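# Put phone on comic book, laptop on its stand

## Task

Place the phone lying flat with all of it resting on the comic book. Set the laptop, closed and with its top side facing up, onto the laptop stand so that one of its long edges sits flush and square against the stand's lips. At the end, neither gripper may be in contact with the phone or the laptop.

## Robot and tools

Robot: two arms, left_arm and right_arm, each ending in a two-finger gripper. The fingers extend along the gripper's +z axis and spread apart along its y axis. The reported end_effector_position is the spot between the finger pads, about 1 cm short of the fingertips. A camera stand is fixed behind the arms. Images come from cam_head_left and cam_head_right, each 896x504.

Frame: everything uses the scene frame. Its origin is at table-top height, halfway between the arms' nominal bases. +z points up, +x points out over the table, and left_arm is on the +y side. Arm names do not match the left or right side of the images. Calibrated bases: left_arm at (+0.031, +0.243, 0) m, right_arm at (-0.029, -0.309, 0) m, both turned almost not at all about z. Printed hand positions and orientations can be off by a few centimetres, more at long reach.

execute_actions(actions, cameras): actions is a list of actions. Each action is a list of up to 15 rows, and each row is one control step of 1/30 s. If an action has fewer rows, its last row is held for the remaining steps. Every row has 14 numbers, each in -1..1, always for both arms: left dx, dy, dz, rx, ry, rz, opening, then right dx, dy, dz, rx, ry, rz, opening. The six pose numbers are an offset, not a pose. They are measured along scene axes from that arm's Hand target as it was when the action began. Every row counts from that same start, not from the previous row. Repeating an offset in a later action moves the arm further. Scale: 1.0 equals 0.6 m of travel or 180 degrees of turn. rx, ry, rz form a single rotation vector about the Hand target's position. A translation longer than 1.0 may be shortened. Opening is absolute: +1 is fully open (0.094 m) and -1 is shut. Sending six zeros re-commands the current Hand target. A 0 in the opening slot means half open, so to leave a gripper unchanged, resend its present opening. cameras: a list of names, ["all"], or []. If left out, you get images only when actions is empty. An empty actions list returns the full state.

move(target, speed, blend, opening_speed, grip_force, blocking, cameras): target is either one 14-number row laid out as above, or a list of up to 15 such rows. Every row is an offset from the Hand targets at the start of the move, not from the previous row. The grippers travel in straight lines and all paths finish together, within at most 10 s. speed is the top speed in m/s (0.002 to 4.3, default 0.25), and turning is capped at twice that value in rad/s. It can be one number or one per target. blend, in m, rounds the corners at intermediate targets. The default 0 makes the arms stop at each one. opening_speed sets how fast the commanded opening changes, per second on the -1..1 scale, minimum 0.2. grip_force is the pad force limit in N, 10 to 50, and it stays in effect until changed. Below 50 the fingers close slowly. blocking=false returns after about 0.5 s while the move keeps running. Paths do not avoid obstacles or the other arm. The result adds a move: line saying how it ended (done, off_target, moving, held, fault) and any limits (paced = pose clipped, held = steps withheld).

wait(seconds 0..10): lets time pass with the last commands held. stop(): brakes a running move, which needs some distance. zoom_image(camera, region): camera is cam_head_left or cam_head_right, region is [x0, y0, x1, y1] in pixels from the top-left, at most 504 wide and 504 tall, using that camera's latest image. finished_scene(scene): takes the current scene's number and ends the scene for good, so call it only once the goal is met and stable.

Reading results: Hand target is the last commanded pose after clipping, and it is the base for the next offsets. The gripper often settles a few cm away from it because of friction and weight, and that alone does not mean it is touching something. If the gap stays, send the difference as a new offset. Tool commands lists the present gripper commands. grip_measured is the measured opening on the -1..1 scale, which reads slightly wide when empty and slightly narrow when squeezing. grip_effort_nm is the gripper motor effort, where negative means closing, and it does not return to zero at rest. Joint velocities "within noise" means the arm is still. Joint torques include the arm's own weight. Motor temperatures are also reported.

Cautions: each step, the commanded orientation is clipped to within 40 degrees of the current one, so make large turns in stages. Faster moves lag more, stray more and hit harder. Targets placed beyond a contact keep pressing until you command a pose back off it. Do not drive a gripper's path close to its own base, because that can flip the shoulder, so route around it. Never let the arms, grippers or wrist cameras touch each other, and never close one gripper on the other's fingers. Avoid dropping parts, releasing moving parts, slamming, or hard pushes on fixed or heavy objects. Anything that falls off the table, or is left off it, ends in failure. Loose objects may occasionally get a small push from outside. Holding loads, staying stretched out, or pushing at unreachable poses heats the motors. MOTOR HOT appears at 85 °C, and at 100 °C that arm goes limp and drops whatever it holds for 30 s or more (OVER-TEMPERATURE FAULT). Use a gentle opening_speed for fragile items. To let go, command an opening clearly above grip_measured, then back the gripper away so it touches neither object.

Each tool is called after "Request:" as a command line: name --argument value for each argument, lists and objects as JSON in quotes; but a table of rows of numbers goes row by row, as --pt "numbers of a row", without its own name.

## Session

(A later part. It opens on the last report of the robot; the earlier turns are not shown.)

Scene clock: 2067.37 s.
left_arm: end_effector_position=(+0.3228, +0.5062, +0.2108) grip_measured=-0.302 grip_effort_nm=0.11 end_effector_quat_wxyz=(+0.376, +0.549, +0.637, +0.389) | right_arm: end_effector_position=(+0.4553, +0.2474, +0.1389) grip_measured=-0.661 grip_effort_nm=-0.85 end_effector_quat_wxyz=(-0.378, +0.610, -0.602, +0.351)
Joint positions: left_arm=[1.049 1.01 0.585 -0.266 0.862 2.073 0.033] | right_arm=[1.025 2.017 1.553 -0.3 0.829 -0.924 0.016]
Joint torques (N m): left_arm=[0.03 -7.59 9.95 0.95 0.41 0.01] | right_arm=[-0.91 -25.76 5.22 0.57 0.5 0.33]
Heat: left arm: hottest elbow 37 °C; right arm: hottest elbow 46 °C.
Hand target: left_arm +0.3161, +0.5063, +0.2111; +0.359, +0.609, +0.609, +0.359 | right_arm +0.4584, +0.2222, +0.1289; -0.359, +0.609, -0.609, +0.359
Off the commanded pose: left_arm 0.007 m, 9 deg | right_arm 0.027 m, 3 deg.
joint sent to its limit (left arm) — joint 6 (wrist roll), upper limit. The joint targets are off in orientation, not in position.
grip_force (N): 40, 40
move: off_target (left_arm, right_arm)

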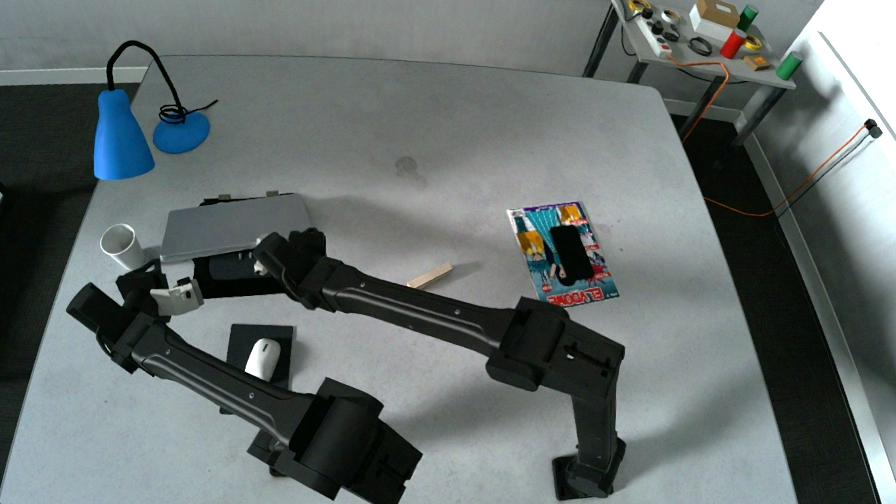

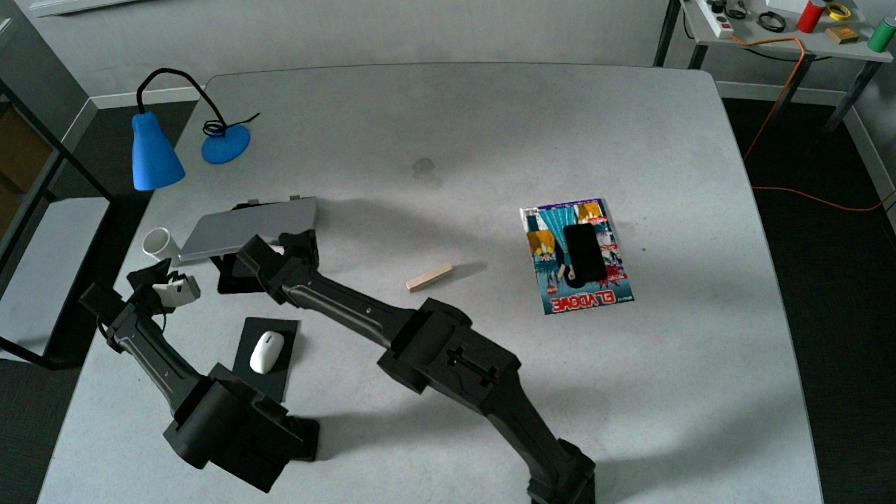

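Request:
move --pt "0.0 0.0 0.0 0 0 0 -0.85 0.0 0.03 0.01 0 0 0 -0.3" --pt "0.0 0.0 0.0 0 0 0 -0.85 -0.01 0.03 0.02 0 0 0 -0.3" --pt "0.0 0.0 0.0 0 0 0 -0.85 -0.115 0.02 0.08 0 0 0 -0.3" --speed 0.05 --blend '[0.0, 0.005, 0]' --opening_speed 0.6 --cameras '["all"]'

Request:
zoom_image --camera "cam_head_left" --region '[150, 175, 330, 300]'

Request:
zoom_image --camera "cam_head_right" --region '[170, 175, 350, 300]'

Scene clock: 2077.57 s.
left_arm: end_effector_position=(+0.3228, +0.5062, +0.2108) grip_measured=-0.848 grip_effort_nm=-0.08 end_effector_quat_wxyz=(+0.376, +0.549, +0.637, +0.389) | right_arm: end_effector_position=(+0.3978, +0.2363, +0.1712) grip_measured=-0.301 grip_effort_nm=0.05 end_effector_quat_wxyz=(-0.358, +0.608, -0.610, +0.361)
Joint positions: left_arm=[1.049 1.01 0.585 -0.266 0.862 2.073 0.007] | right_arm=[1.101 1.917 1.513 -0.492 0.902 -0.797 0.033]
Joint torques (N m): left_arm=[0.09 -8.18 10.06 0.81 0.42 0.06] | right_arm=[1.2 -24.53 7.51 0.69 0.46 0.31]
Heat: left arm: hottest elbow 38 °C; right arm: hottest elbow 45 °C.
Hand target: left_arm +0.3161, +0.5063, +0.2111; +0.359, +0.609, +0.609, +0.359 | right_arm +0.3894, +0.2342, +0.1768; -0.359, +0.609, -0.609, +0.359
Off the commanded pose: left_arm 0.007 m, 9 deg | right_arm 0.010 m, 0 deg.
joint sent to its limit (left arm) — joint 6 (wrist roll), upper limit. The joint targets are off in orientation, not in position.
grip_force (N): 40, 40
move: off_target (left_arm); blend cut to 0.0042 m at target 2

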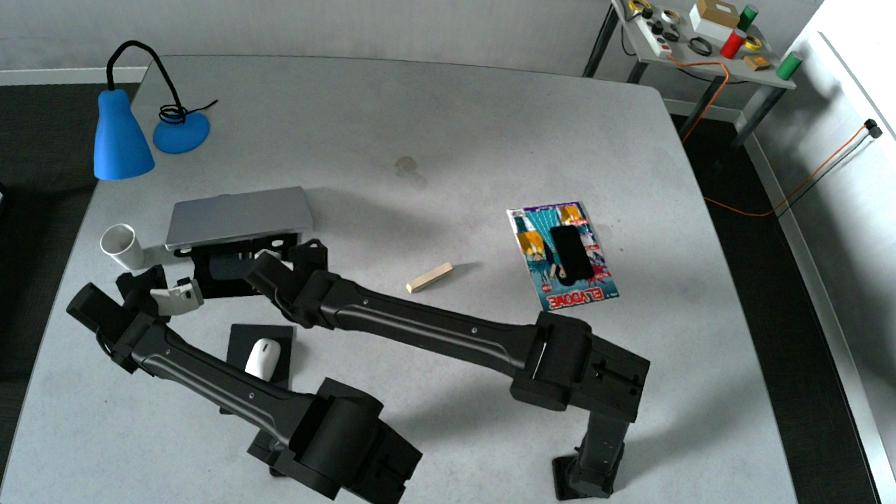

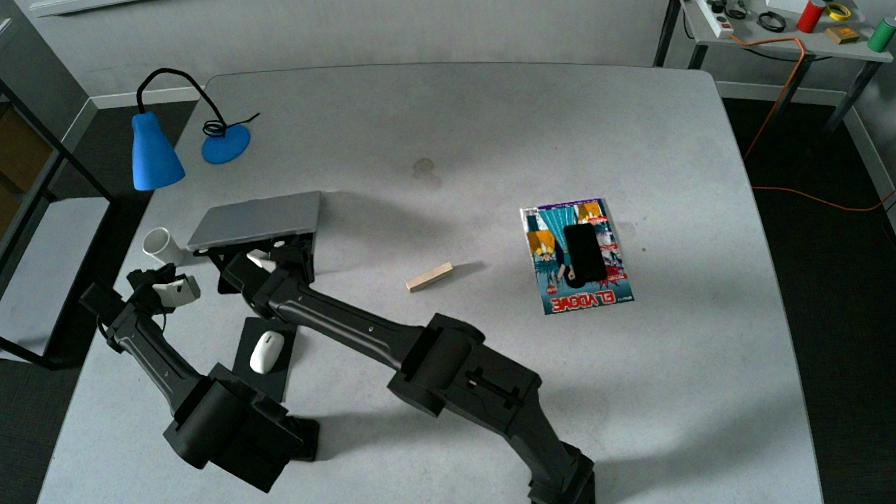

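Scaled by 2.800.

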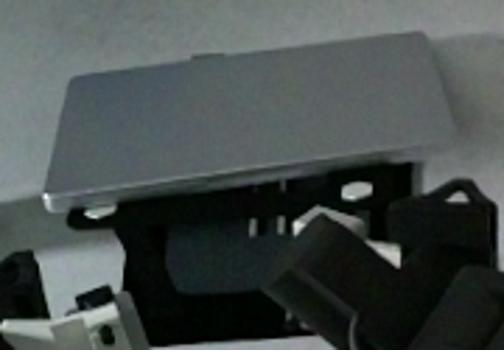

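Scaled by 2.800.

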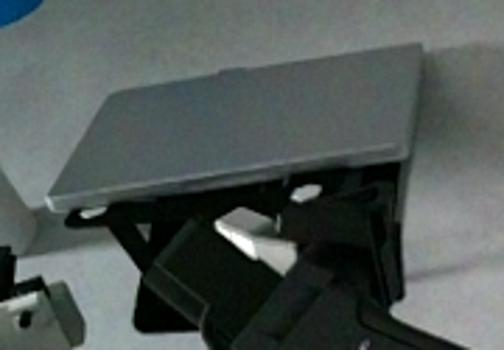

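Request:
zoom_image --camera "cam_head_left" --region '[160, 175, 320, 265]'

Request:
zoom_image --camera "cam_head_right" --region '[180, 180, 340, 270]'

Request:
zoom_image --camera "cam_head_left" --region '[205, 175, 305, 231]'

Scaled by 3.150.

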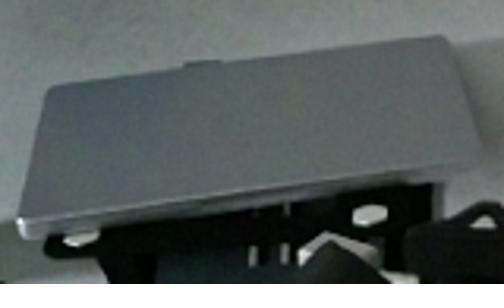

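Scaled by 3.150.

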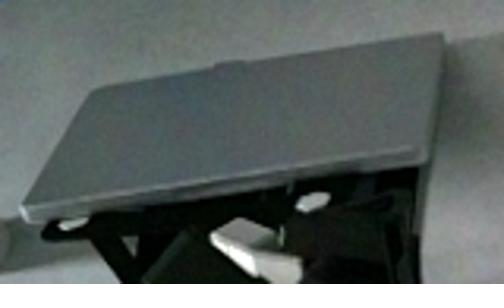

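Scaled by 5.040.

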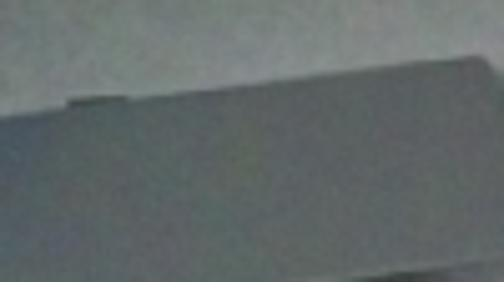

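Request:
move --target '[0.023, -0.06, 0.105, -0.2596, 0.2596, 0.4496, -0.9, -0.1, -0.05, 0.117, 0, 0, 0, -0.9]' --speed 0.3 --cameras '["all"]'

Request:
zoom_image --camera "cam_head_left" --region '[150, 175, 330, 300]'

Request:
zoom_image --camera "cam_head_right" --region '[170, 175, 350, 300]'

Scene clock: 2147.27 s.
left_arm: end_effector_position=(+0.3119, +0.4640, +0.2505) grip_measured=-0.898 grip_effort_nm=-0.08 end_effector_quat_wxyz=(-0.020, -0.003, +1.000, -0.005) | right_arm: end_effector_position=(+0.3385, +0.2068, +0.2430) grip_measured=-0.899 grip_effort_nm=-0.08 end_effector_quat_wxyz=(-0.357, +0.607, -0.611, +0.361)
Joint positions: left_arm=[0.631 1.3 1.26 -1.57 -0.017 0.653 0.005] | right_arm=[1.172 1.737 1.46 -0.698 0.946 -0.698 0.005]
Joint torques (N m): left_arm=[-2.61 -10.58 16.8 -0.27 0.09 -0.14] | right_arm=[1.44 -21.6 7.71 0.57 0.5 0.3]
Heat: left arm: hottest elbow 39 °C; right arm: hottest shoulder 46 °C.
Hand target: left_arm +0.3298, +0.4703, +0.2740; -0.001, +0.000, +1.000, +0.009 | right_arm +0.3294, +0.2042, +0.2470; -0.359, +0.609, -0.609, +0.359
Off the commanded pose: left_arm 0.030 m, 3 deg | right_arm 0.010 m, 0 deg.
grip_force (N): 40, 40
move: off_target (left_arm)

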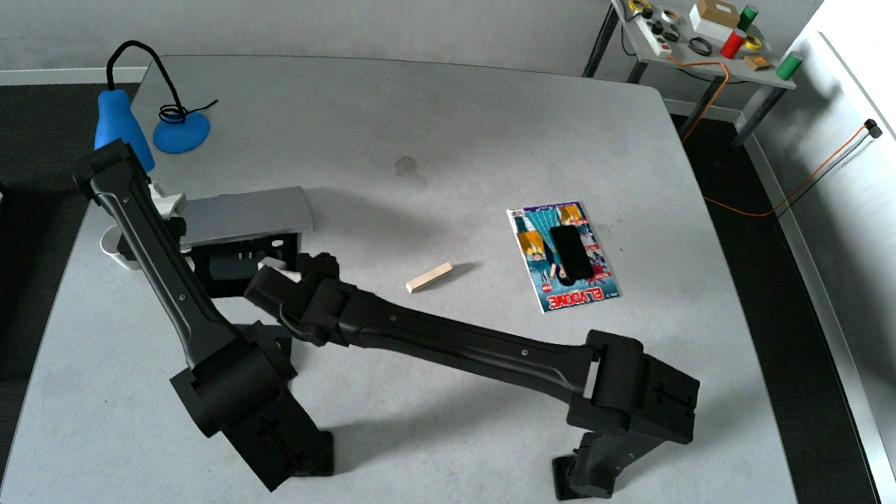

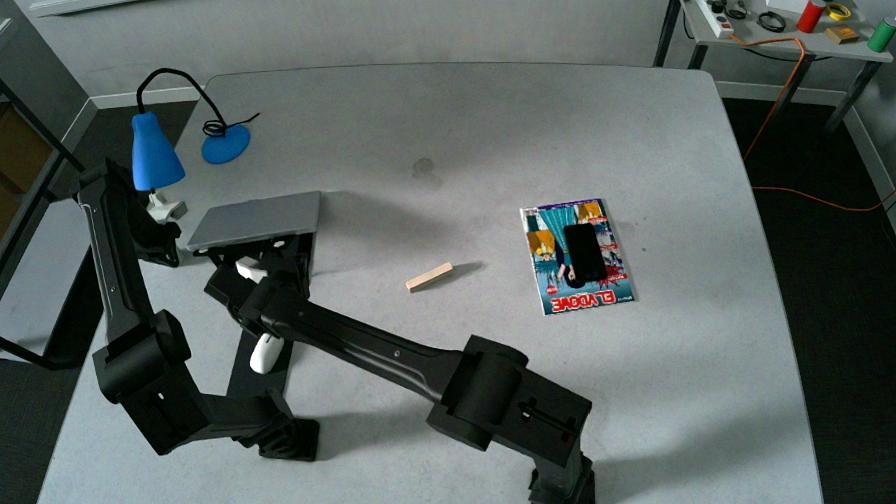

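Scaled by 2.800.

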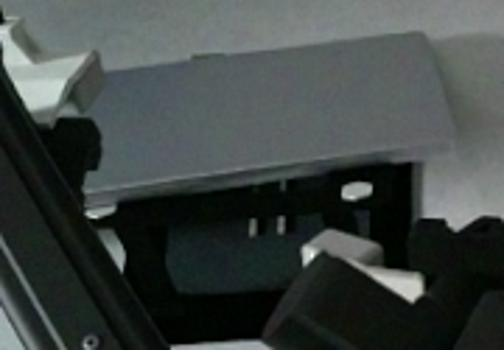

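Scaled by 2.800.

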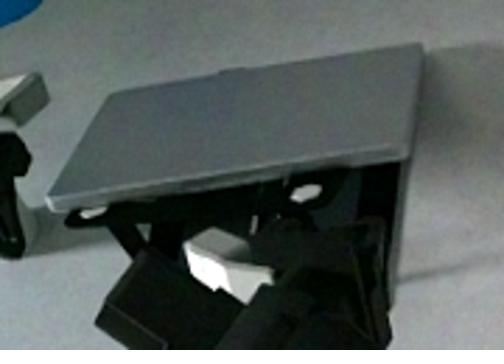

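Request:
move --target '[0.01, 0.0, -0.165, 0, 0, 0, -0.9, 0, 0, 0, 0, 0, 0, -0.9]' --speed 0.15 --cameras '["all"]'

Request:
zoom_image --camera "cam_head_left" --region '[140, 175, 320, 300]'

Request:
zoom_image --camera "cam_head_right" --region '[150, 175, 330, 300]'

Scene clock: 2156.90 s.
left_arm: end_effector_position=(+0.3314, +0.4745, +0.1793) grip_measured=-0.898 grip_effort_nm=-0.08 end_effector_quat_wxyz=(-0.002, -0.003, +1.000, +0.009) | right_arm: end_effector_position=(+0.3385, +0.2068, +0.2430) grip_measured=-0.899 grip_effort_nm=-0.08 end_effector_quat_wxyz=(-0.357, +0.607, -0.611, +0.361)
Joint positions: left_arm=[0.621 1.351 1.12 -1.33 -0.017 0.643 0.005] | right_arm=[1.172 1.737 1.46 -0.698 0.946 -0.698 0.005]
Joint torques (N m): left_arm=[-2.08 -10.93 9.57 0.9 0.04 -0.11] | right_arm=[1.38 -21.83 7.71 0.57 0.49 0.28]
Motor temperatures (°C): left_arm=[22 26 39 24 27 24 28] | right_arm=[26 46 43 25 25 24 26]
Heat: left arm: hottest elbow 39 °C; right arm: hottest shoulder 46 °C.
Hand target: left_arm +0.3359, +0.4703, +0.1752; +0.000, +0.000, +1.000, +0.009 | right_arm +0.3294, +0.2042, +0.2470; -0.359, +0.609, -0.609, +0.359
Off the commanded pose: left_arm 0.007 m, 0 deg | right_arm 0.010 m, 0 deg.
grip_force (N): 40, 40
move: done

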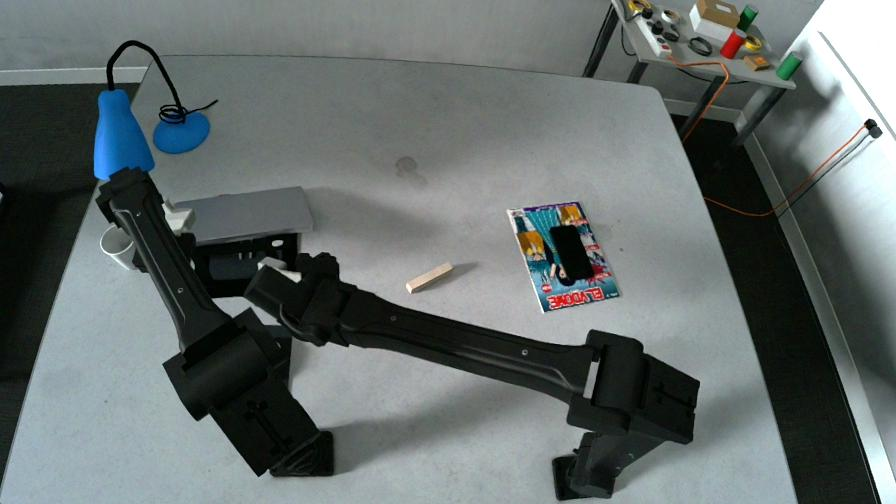

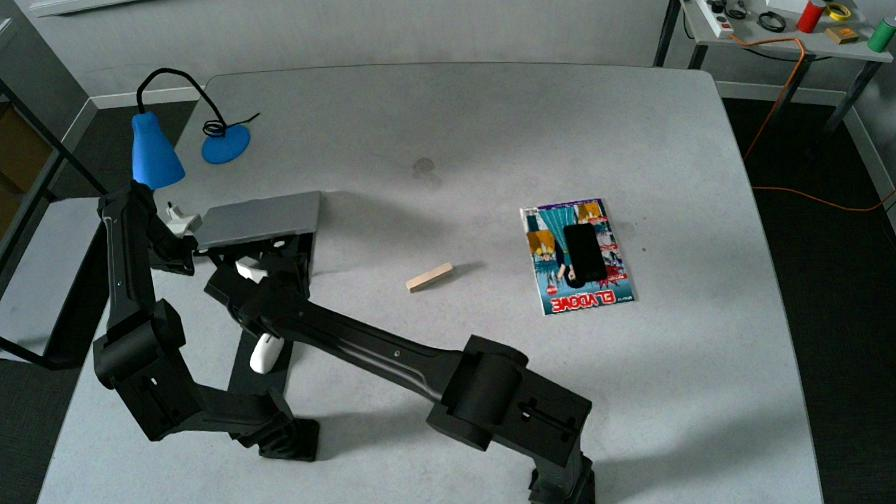

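Scaled by 2.800.

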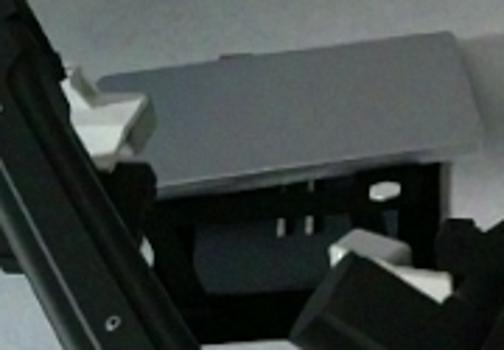

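Scaled by 2.800.

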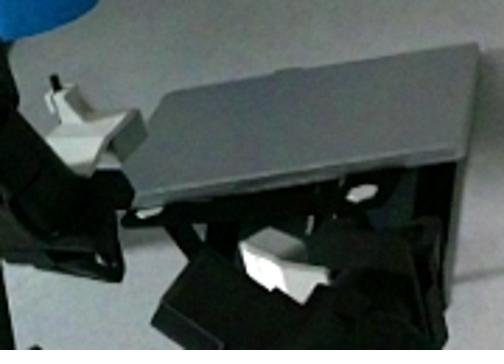

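Request:
move --pt "0.115 0.0 -0.01 0 0 0 -0.9 0 0 0 0 0 0 -0.9" --pt "0.115 0.0 -0.055 0 0 0 -0.9 0 0 0 0 0 0 -0.9" --speed '[0.12, 0.05]' --cameras '["all"]'

Request:
zoom_image --camera "cam_head_left" --region '[140, 175, 320, 300]'

Request:
zoom_image --camera "cam_head_right" --region '[150, 175, 330, 300]'

Scene clock: 2171.53 s.
left_arm: end_effector_position=(+0.3833, +0.4635, +0.1486) grip_measured=-0.898 grip_effort_nm=-0.06 end_effector_quat_wxyz=(-0.019, -0.002, +1.000, -0.002) | right_arm: end_effector_position=(+0.3385, +0.2068, +0.2430) grip_measured=-0.899 grip_effort_nm=-0.08 end_effector_quat_wxyz=(-0.357, +0.607, -0.611, +0.361)
Joint positions: left_arm=[0.525 1.495 1.184 -1.295 -0.017 0.549 0.005] | right_arm=[1.172 1.737 1.46 -0.698 0.946 -0.698 0.005]
Joint torques (N m): left_arm=[-2.78 -11.11 11.52 2.45 0.06 -0.05] | right_arm=[1.38 -21.89 7.72 0.57 0.5 0.28]
Heat: left arm: hottest elbow 39 °C; right arm: hottest shoulder 46 °C.
Hand target: left_arm +0.4049, +0.4703, +0.1421; +0.000, +0.000, +1.000, +0.009 | right_arm +0.3294, +0.2042, +0.2470; -0.359, +0.609, -0.609, +0.359
Off the commanded pose: left_arm 0.024 m, 3 deg | right_arm 0.010 m, 0 deg.
grip_force (N): 40, 40
move: off_target (left_arm)

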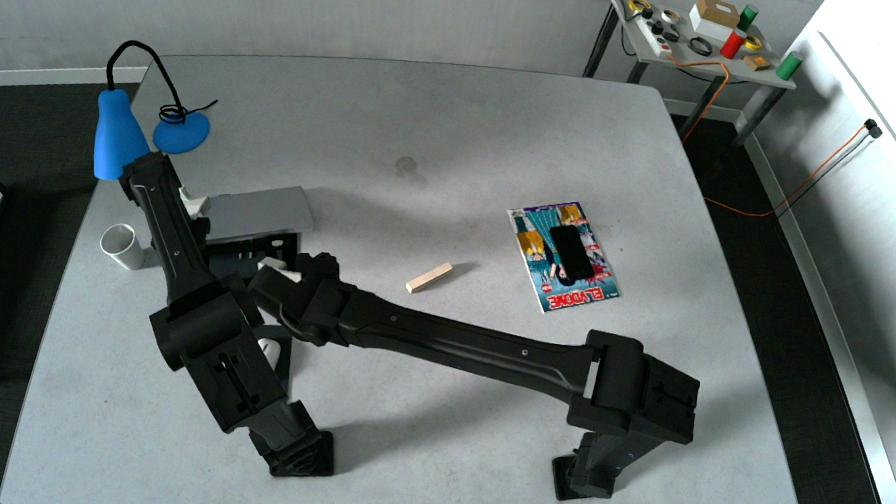

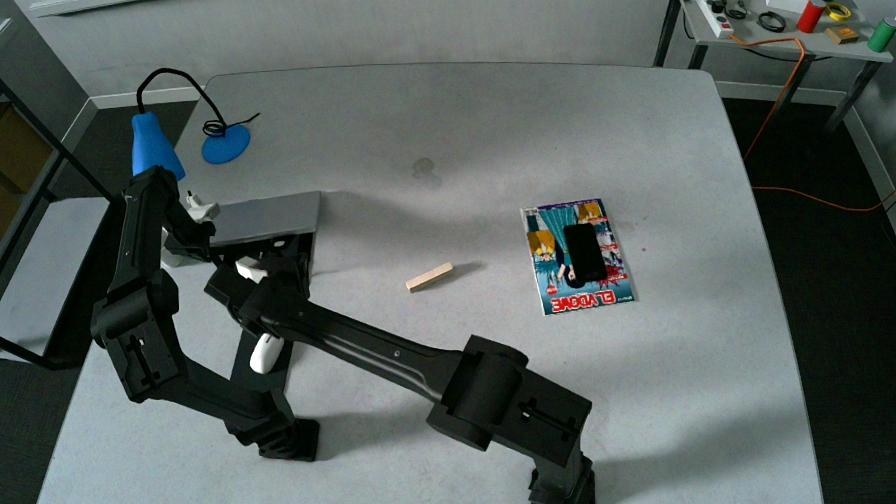

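Scaled by 2.800.

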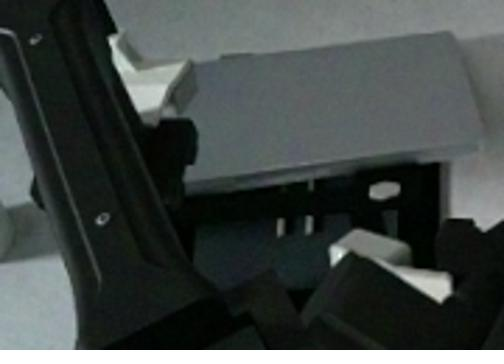

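Scaled by 2.800.

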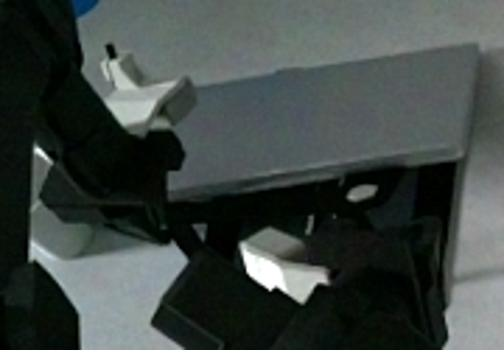

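Request:
move --pt "0.05 0.0 -0.022 0 0 0 -0.9 0 0 0 0 0 0 -0.9" --pt "0.07 0.0 -0.032 0 0 0 -0.9 0 0 0 0 0 0 -0.9" --speed 0.05 --blend '[0.01, 0]' --cameras '["all"]'

Request:
zoom_image --camera "cam_head_left" --region '[140, 175, 320, 300]'

Request:
zoom_image --camera "cam_head_right" --region '[150, 175, 330, 300]'

Scene clock: 2183.03 s.
left_arm: end_effector_position=(+0.3937, +0.4674, +0.1294) grip_measured=-0.898 grip_effort_nm=-0.06 end_effector_quat_wxyz=(-0.037, -0.023, +0.999, -0.002) | right_arm: end_effector_position=(+0.3385, +0.2068, +0.2430) grip_measured=-0.899 grip_effort_nm=-0.08 end_effector_quat_wxyz=(-0.357, +0.607, -0.611, +0.361)
Joint positions: left_arm=[0.513 1.56 1.203 -1.282 -0.033 0.496 0.005] | right_arm=[1.172 1.737 1.46 -0.698 0.946 -0.698 0.005]
Joint torques (N m): left_arm=[-4.78 -9.17 15.65 2.95 0.68 0.03] | right_arm=[1.44 -21.83 7.69 0.57 0.5 0.28]
Heat: left arm: hottest elbow 40 °C; right arm: hottest shoulder 46 °C.
Hand target: left_arm +0.4469, +0.4703, +0.1229; +0.000, +0.000, +1.000, +0.009 | right_arm +0.3294, +0.2042, +0.2470; -0.359, +0.609, -0.609, +0.359
Off the commanded pose: left_arm 0.054 m, 5 deg | right_arm 0.010 m, 0 deg.
grip_force (N): 40, 40
move: off_target (left_arm); blend cut to 0.0067 m at target 1

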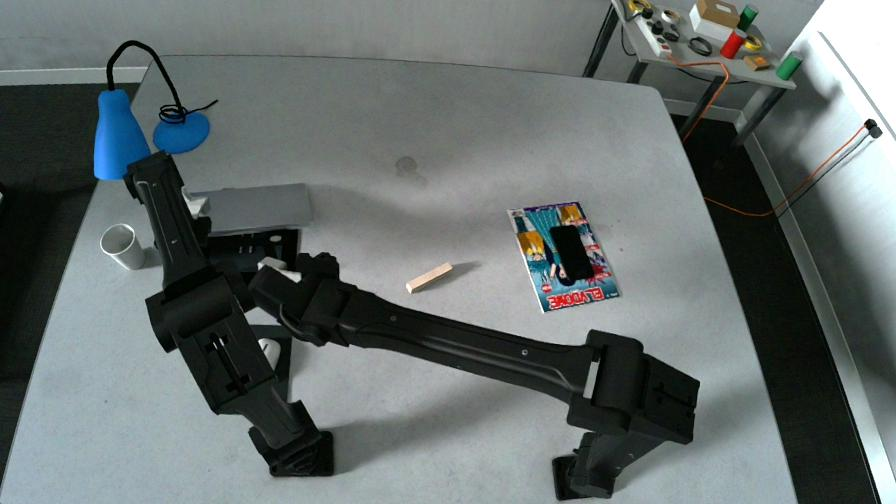

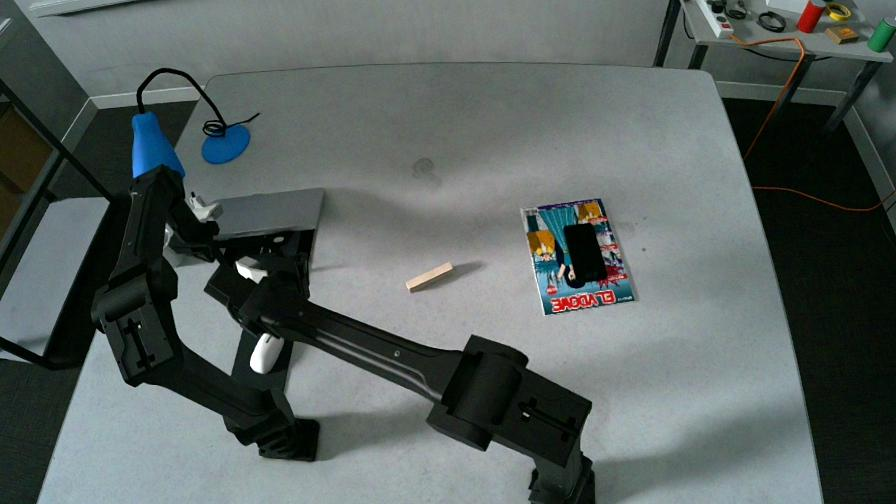

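Scaled by 2.800.

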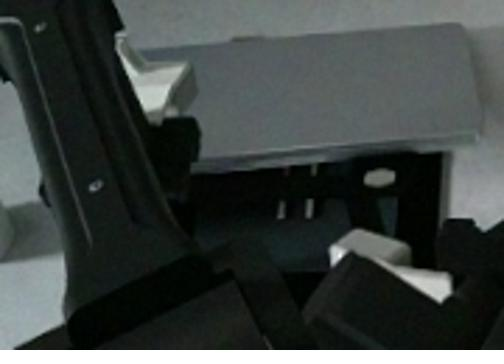

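Scaled by 2.800.

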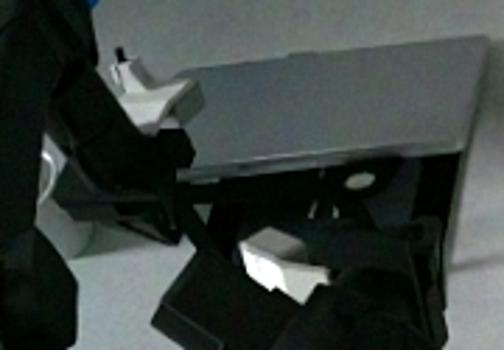

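Request:
move --pt "-0.075 0.0 0.0 0 0 0 -0.9 0 0 0 0 0 0 -0.9" --pt "-0.075 0.0 0.058 0 0 0 -0.9 0 0 0 0 0 0 -0.9" --speed 0.08 --cameras '["all"]'

Request:
zoom_image --camera "cam_head_left" --region '[140, 175, 320, 300]'

Request:
zoom_image --camera "cam_head_right" --region '[150, 175, 330, 300]'

Scene clock: 2197.60 s.
left_arm: end_effector_position=(+0.3877, +0.4626, +0.1305) grip_measured=-0.898 grip_effort_nm=-0.06 end_effector_quat_wxyz=(-0.028, -0.005, +1.000, -0.005) | right_arm: end_effector_position=(+0.3385, +0.2068, +0.2430) grip_measured=-0.899 grip_effort_nm=-0.08 end_effector_quat_wxyz=(-0.357, +0.607, -0.611, +0.361)
Joint positions: left_arm=[0.516 1.531 1.174 -1.267 -0.019 0.536 0.005] | right_arm=[1.172 1.737 1.46 -0.698 0.946 -0.698 0.005]
Joint torques (N m): left_arm=[-2.32 -15.97 14.34 -0.34 0.12 0.09] | right_arm=[1.44 -21.83 7.71 0.57 0.49 0.29]
Heat: left arm: hottest elbow 40 °C; right arm: hottest shoulder 46 °C.
Hand target: left_arm +0.4019, +0.4703, +0.1577; +0.000, +0.000, +1.000, +0.009 | right_arm +0.3294, +0.2042, +0.2470; -0.359, +0.609, -0.609, +0.359
Off the commanded pose: left_arm 0.032 m, 4 deg | right_arm 0.010 m, 0 deg.
grip_force (N): 40, 40
move: off_target (left_arm)

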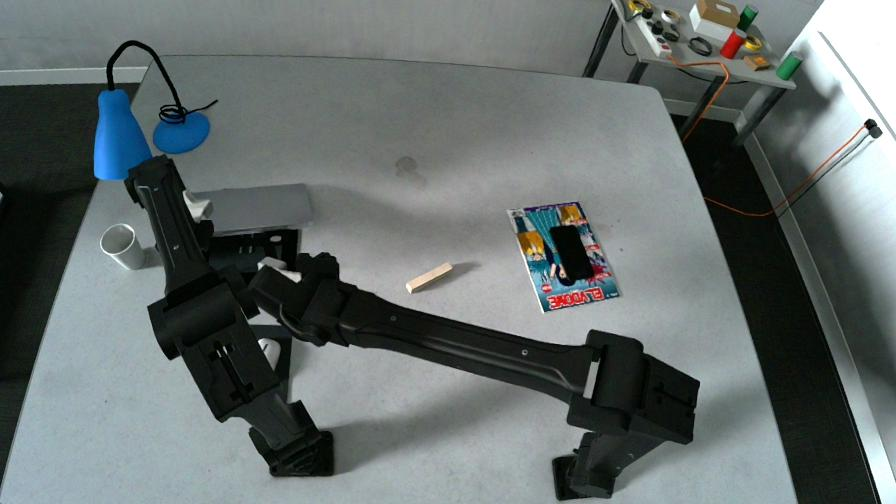

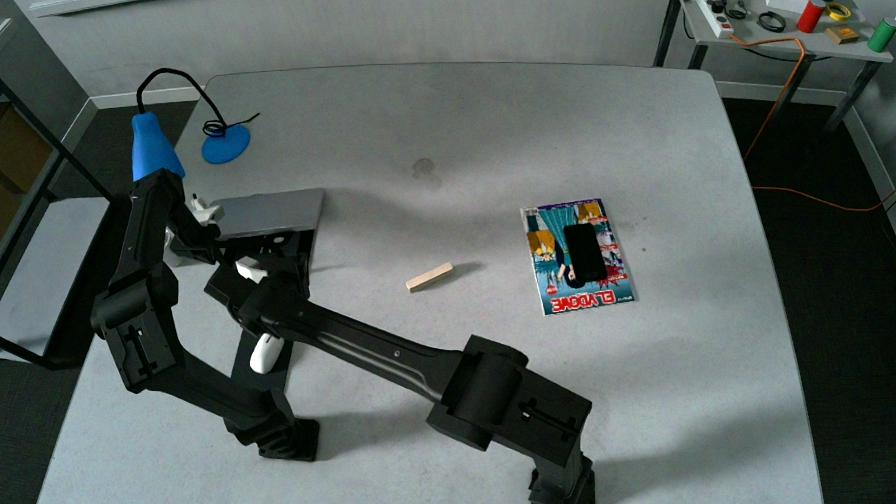

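Scaled by 2.800.

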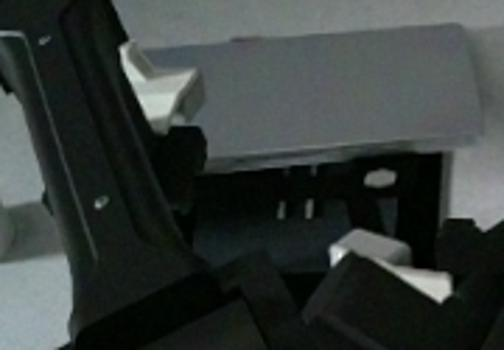

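Scaled by 2.800.

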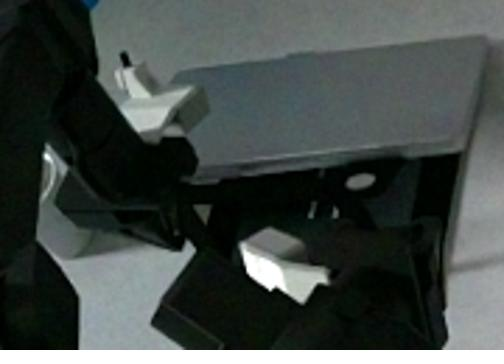

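Request:
move --target '[-0.02, 0.0, 0.036, 0, 0, 0, -0.9, 0, 0, 0, 0, 0, 0, -0.9]' --speed 0.08

Scene clock: 2201.73 s.
left_arm: end_effector_position=(+0.3754, +0.4561, +0.1495) grip_measured=-0.898 grip_effort_nm=-0.06 end_effector_quat_wxyz=(-0.031, +0.002, +0.999, -0.008) | right_arm: end_effector_position=(+0.3385, +0.2068, +0.2430) grip_measured=-0.899 grip_effort_nm=-0.08 end_effector_quat_wxyz=(-0.357, +0.607, -0.611, +0.361)
Joint positions: left_arm=[0.518 1.484 1.174 -1.321 -0.019 0.55 0.005] | right_arm=[1.172 1.737 1.46 -0.698 0.946 -0.698 0.005]
Joint torques (N m): left_arm=[-0.15 -15.09 15.57 0.01 0.12 0.09] | right_arm=[1.32 -21.77 7.69 0.55 0.5 0.29]
Heat: left arm: hottest elbow 41 °C; right arm: hottest shoulder 46 °C.
Hand target: left_arm +0.3899, +0.4703, +0.1792; +0.000, +0.000, +1.000, +0.009 | right_arm +0.3294, +0.2042, +0.2470; -0.359, +0.609, -0.609, +0.359
Off the commanded pose: left_arm 0.036 m, 4 deg | right_arm 0.010 m, 0 deg.
grip_force (N): 40, 40
move: off_target (left_arm)

Request:
move --pt "0.06 0.005 -0.005 0 0 0 -0.9 0 0 0 0 0 0 -0.9" --pt "0.09 0.005 -0.02 0 0 0 -0.9 0 0 0 0 0 0 -0.9" --speed 0.06 --blend '[0.01, 0]' --cameras '["all"]'

Request:
zoom_image --camera "cam_head_left" --region '[140, 175, 320, 300]'

Request:
zoom_image --camera "cam_head_right" --region '[150, 175, 330, 300]'

Scene clock: 2207.83 s.
left_arm: end_effector_position=(+0.4048, +0.4674, +0.1535) grip_measured=-0.898 grip_effort_nm=-0.06 end_effector_quat_wxyz=(-0.032, -0.010, +0.999, -0.006) | right_arm: end_effector_position=(+0.3385, +0.2068, +0.2430) grip_measured=-0.899 grip_effort_nm=-0.08 end_effector_quat_wxyz=(-0.357, +0.607, -0.611, +0.361)
Joint positions: left_arm=[0.504 1.559 1.269 -1.342 -0.022 0.512 0.005] | right_arm=[1.172 1.737 1.46 -0.698 0.946 -0.698 0.005]
Joint torques (N m): left_arm=[-3.72 -12.4 17.02 0.87 0.32 -0.11] | right_arm=[1.38 -21.83 7.72 0.57 0.49 0.28]
Heat: left arm: hottest elbow 42 °C; right arm: hottest shoulder 46 °C.
Hand target: left_arm +0.4440, +0.4733, +0.1673; +0.000, +0.000, +1.000, +0.009 | right_arm +0.3294, +0.2042, +0.2470; -0.359, +0.609, -0.609, +0.359
Off the commanded pose: left_arm 0.042 m, 4 deg | right_arm 0.010 m, 0 deg.
grip_force (N): 40, 40
move: off_target (left_arm)

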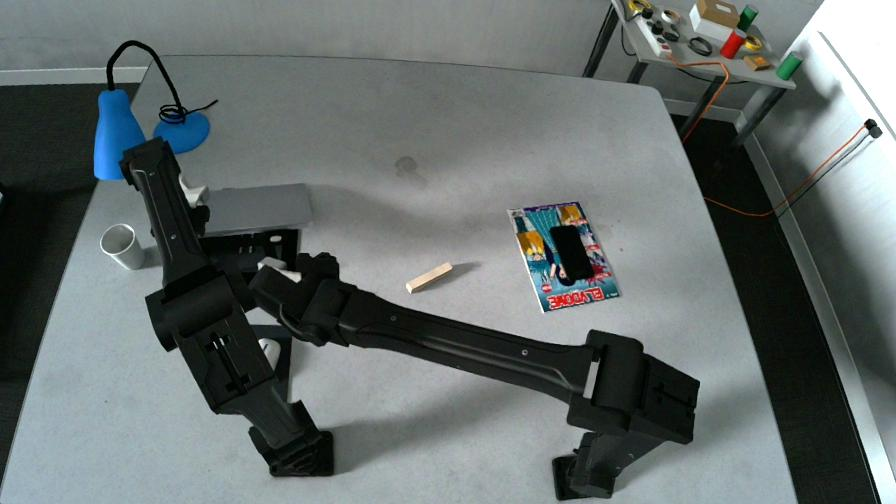

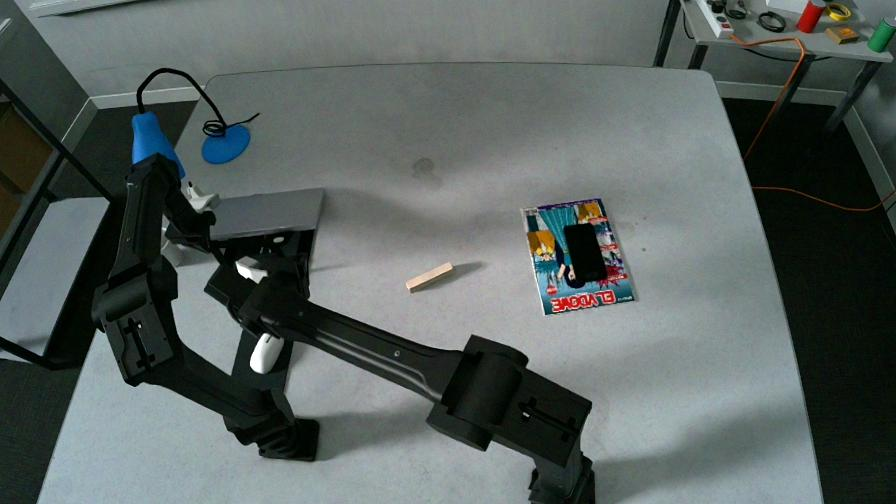

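Scaled by 2.800.

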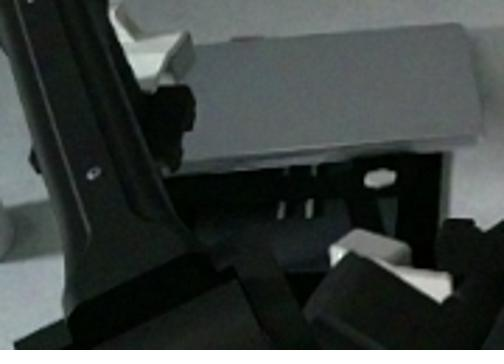

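Scaled by 2.800.

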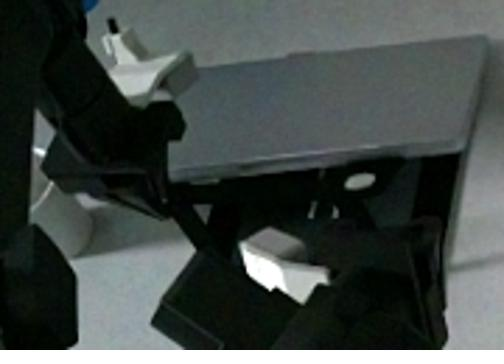

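Request:
move --target '[0.05, 0.0, -0.03, 0, 0, 0, -0.9, 0, 0, 0, 0, 0, 0, -0.9]' --speed 0.06 --cameras '["all"]'

Request:
zoom_image --camera "cam_head_left" --region '[140, 175, 320, 300]'

Request:
zoom_image --camera "cam_head_right" --region '[150, 175, 330, 300]'

Scene clock: 2212.40 s.
left_arm: end_effector_position=(+0.4214, +0.4715, +0.1528) grip_measured=-0.898 grip_effort_nm=-0.06 end_effector_quat_wxyz=(-0.037, -0.015, +0.999, -0.002) | right_arm: end_effector_position=(+0.3385, +0.2068, +0.2430) grip_measured=-0.899 grip_effort_nm=-0.08 end_effector_quat_wxyz=(-0.357, +0.607, -0.611, +0.361)
Joint positions: left_arm=[0.49 1.605 1.322 -1.356 -0.032 0.486 0.005] | right_arm=[1.172 1.737 1.46 -0.698 0.946 -0.698 0.005]
Joint torques (N m): left_arm=[-4.19 -10.7 16.39 2.58 0.62 -0.12] | right_arm=[1.32 -21.83 7.69 0.58 0.5 0.28]
Heat: left arm: hottest elbow 43 °C; right arm: hottest shoulder 46 °C.
Hand target: left_arm +0.4740, +0.4732, +0.1493; +0.000, +0.000, +1.000, +0.009 | right_arm +0.3294, +0.2042, +0.2470; -0.359, +0.609, -0.609, +0.359
Off the commanded pose: left_arm 0.053 m, 5 deg | right_arm 0.010 m, 0 deg.
grip_force (N): 40, 40
move: off_target (left_arm)

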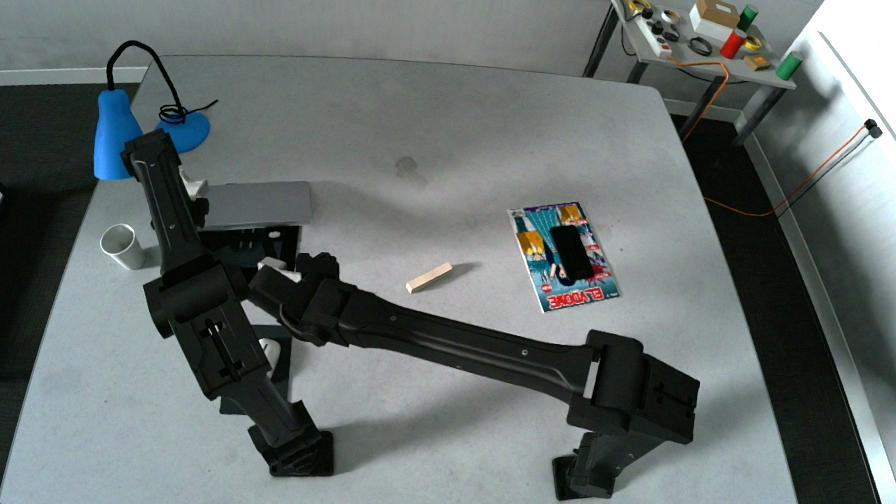

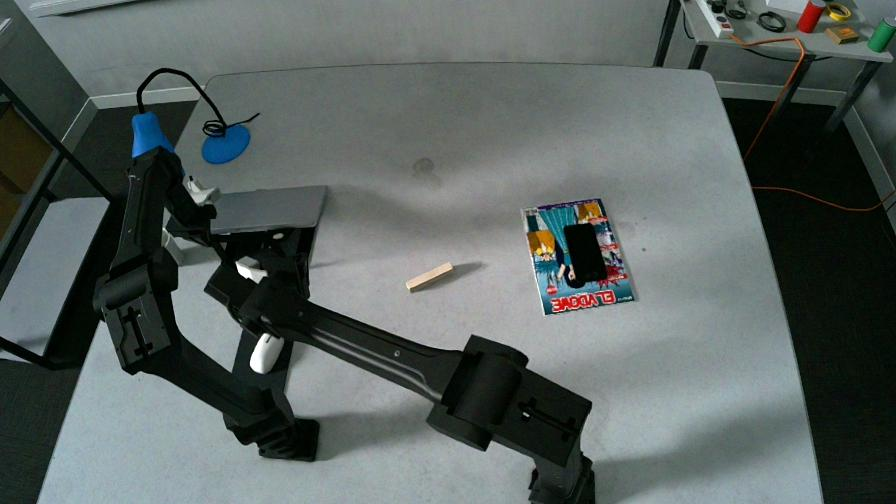

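Scaled by 2.800.

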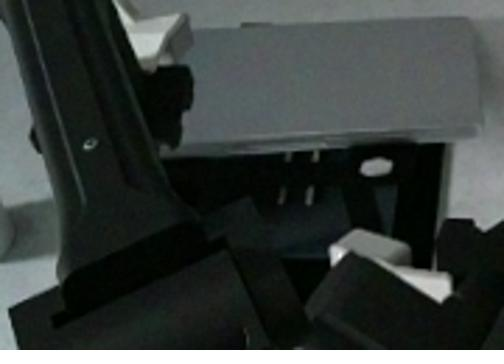

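Scaled by 2.800.

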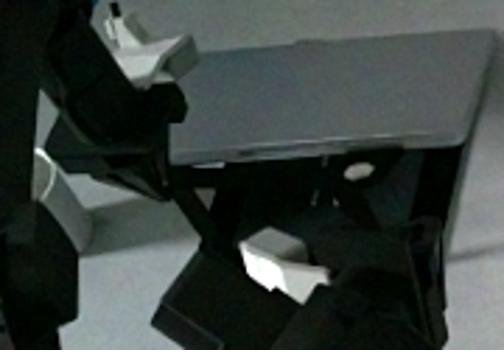

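Request:
zoom_image --camera "cam_head_left" --region '[205, 165, 325, 232]'

Request:
zoom_image --camera "cam_head_right" --region '[220, 170, 340, 237]'

Scaled by 4.200.

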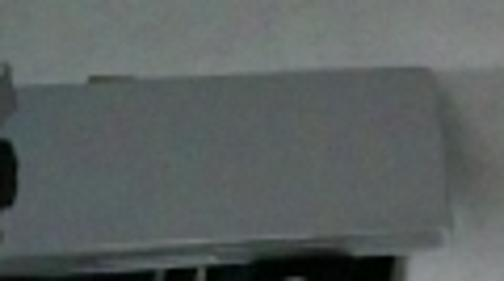

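Scaled by 4.200.

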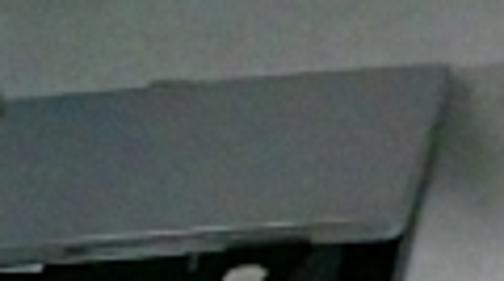

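Request:
move --pt "-0.12 0.0 0.03 0 0 0 -0.9 -0.1 -0.2 0.05 0 0 0 -0.9" --pt "-0.25 0.0 0.25 0 0 0 -0.9 -0.15 -0.3 0.05 0 0 0 -0.9" --speed '[0.15, 0.3]' --blend '[0.03, 0]' --cameras '["all"]'

Request:
zoom_image --camera "cam_head_left" --region '[150, 165, 330, 305]'

Request:
zoom_image --camera "cam_head_right" --region '[170, 165, 350, 305]'

Scene clock: 2226.70 s.
left_arm: end_effector_position=(+0.3153, +0.4610, +0.2739) grip_measured=-0.898 grip_effort_nm=-0.06 end_effector_quat_wxyz=(-0.023, +0.002, +1.000, -0.006) | right_arm: end_effector_position=(+0.2462, +0.0274, +0.2806) grip_measured=-0.899 grip_effort_nm=-0.08 end_effector_quat_wxyz=(-0.361, +0.605, -0.613, +0.359)
Joint positions: left_arm=[0.618 1.305 1.325 -1.636 -0.019 0.651 0.005] | right_arm=[1.219 1.197 0.985 -0.81 0.971 -0.629 0.005]
Joint torques (N m): left_arm=[-0.09 -10.93 16.75 -0.2 0.15 0.05] | right_arm=[1.38 -11.63 7.65 0.5 0.51 0.29]
Heat: left arm: hottest elbow 43 °C; right arm: hottest shoulder 46 °C.
Hand target: left_arm +0.3238, +0.4733, +0.2993; +0.000, +0.000, +1.000, +0.009 | right_arm +0.2394, +0.0241, +0.2769; -0.359, +0.609, -0.609, +0.359
Off the commanded pose: left_arm 0.029 m, 3 deg | right_arm 0.008 m, 1 deg.
grip_force (N): 40, 40
move: off_target (left_arm)

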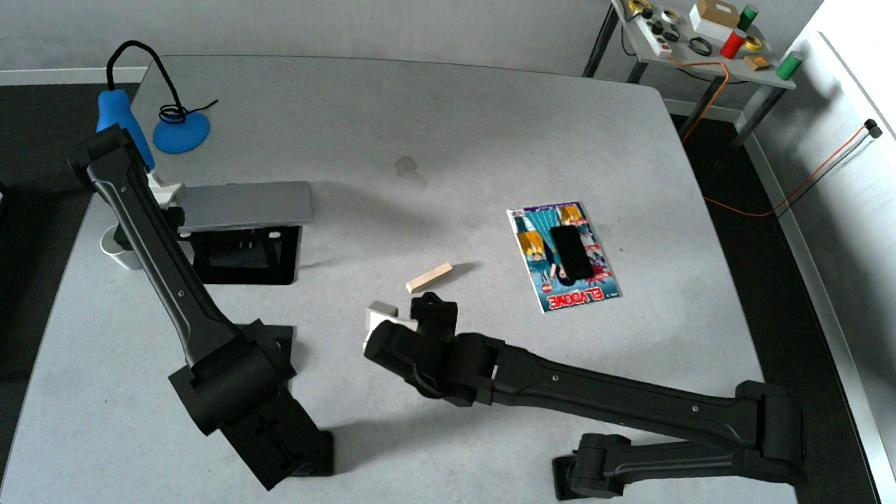

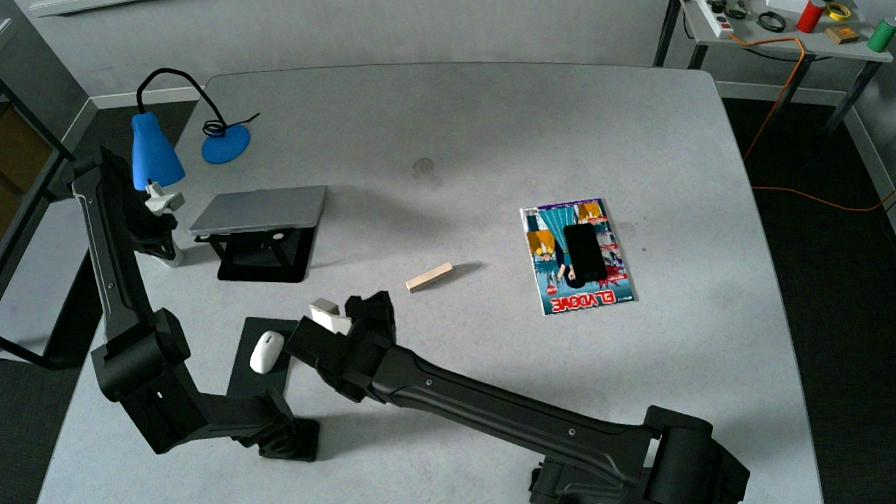

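Scaled by 2.800.

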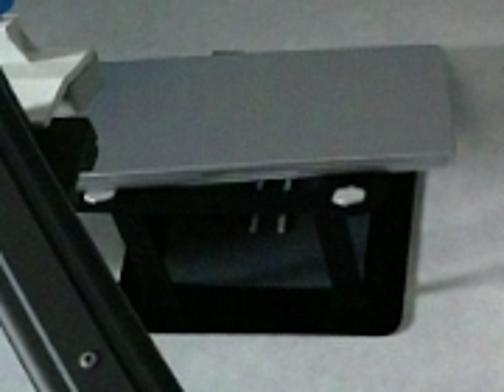

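Scaled by 2.800.

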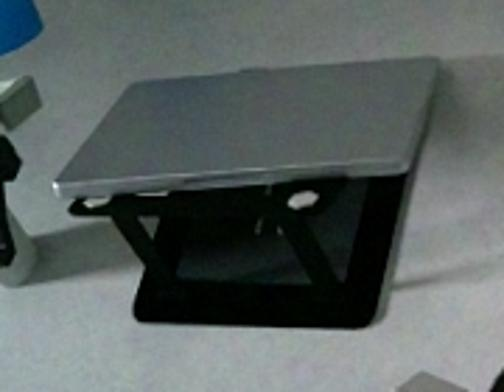

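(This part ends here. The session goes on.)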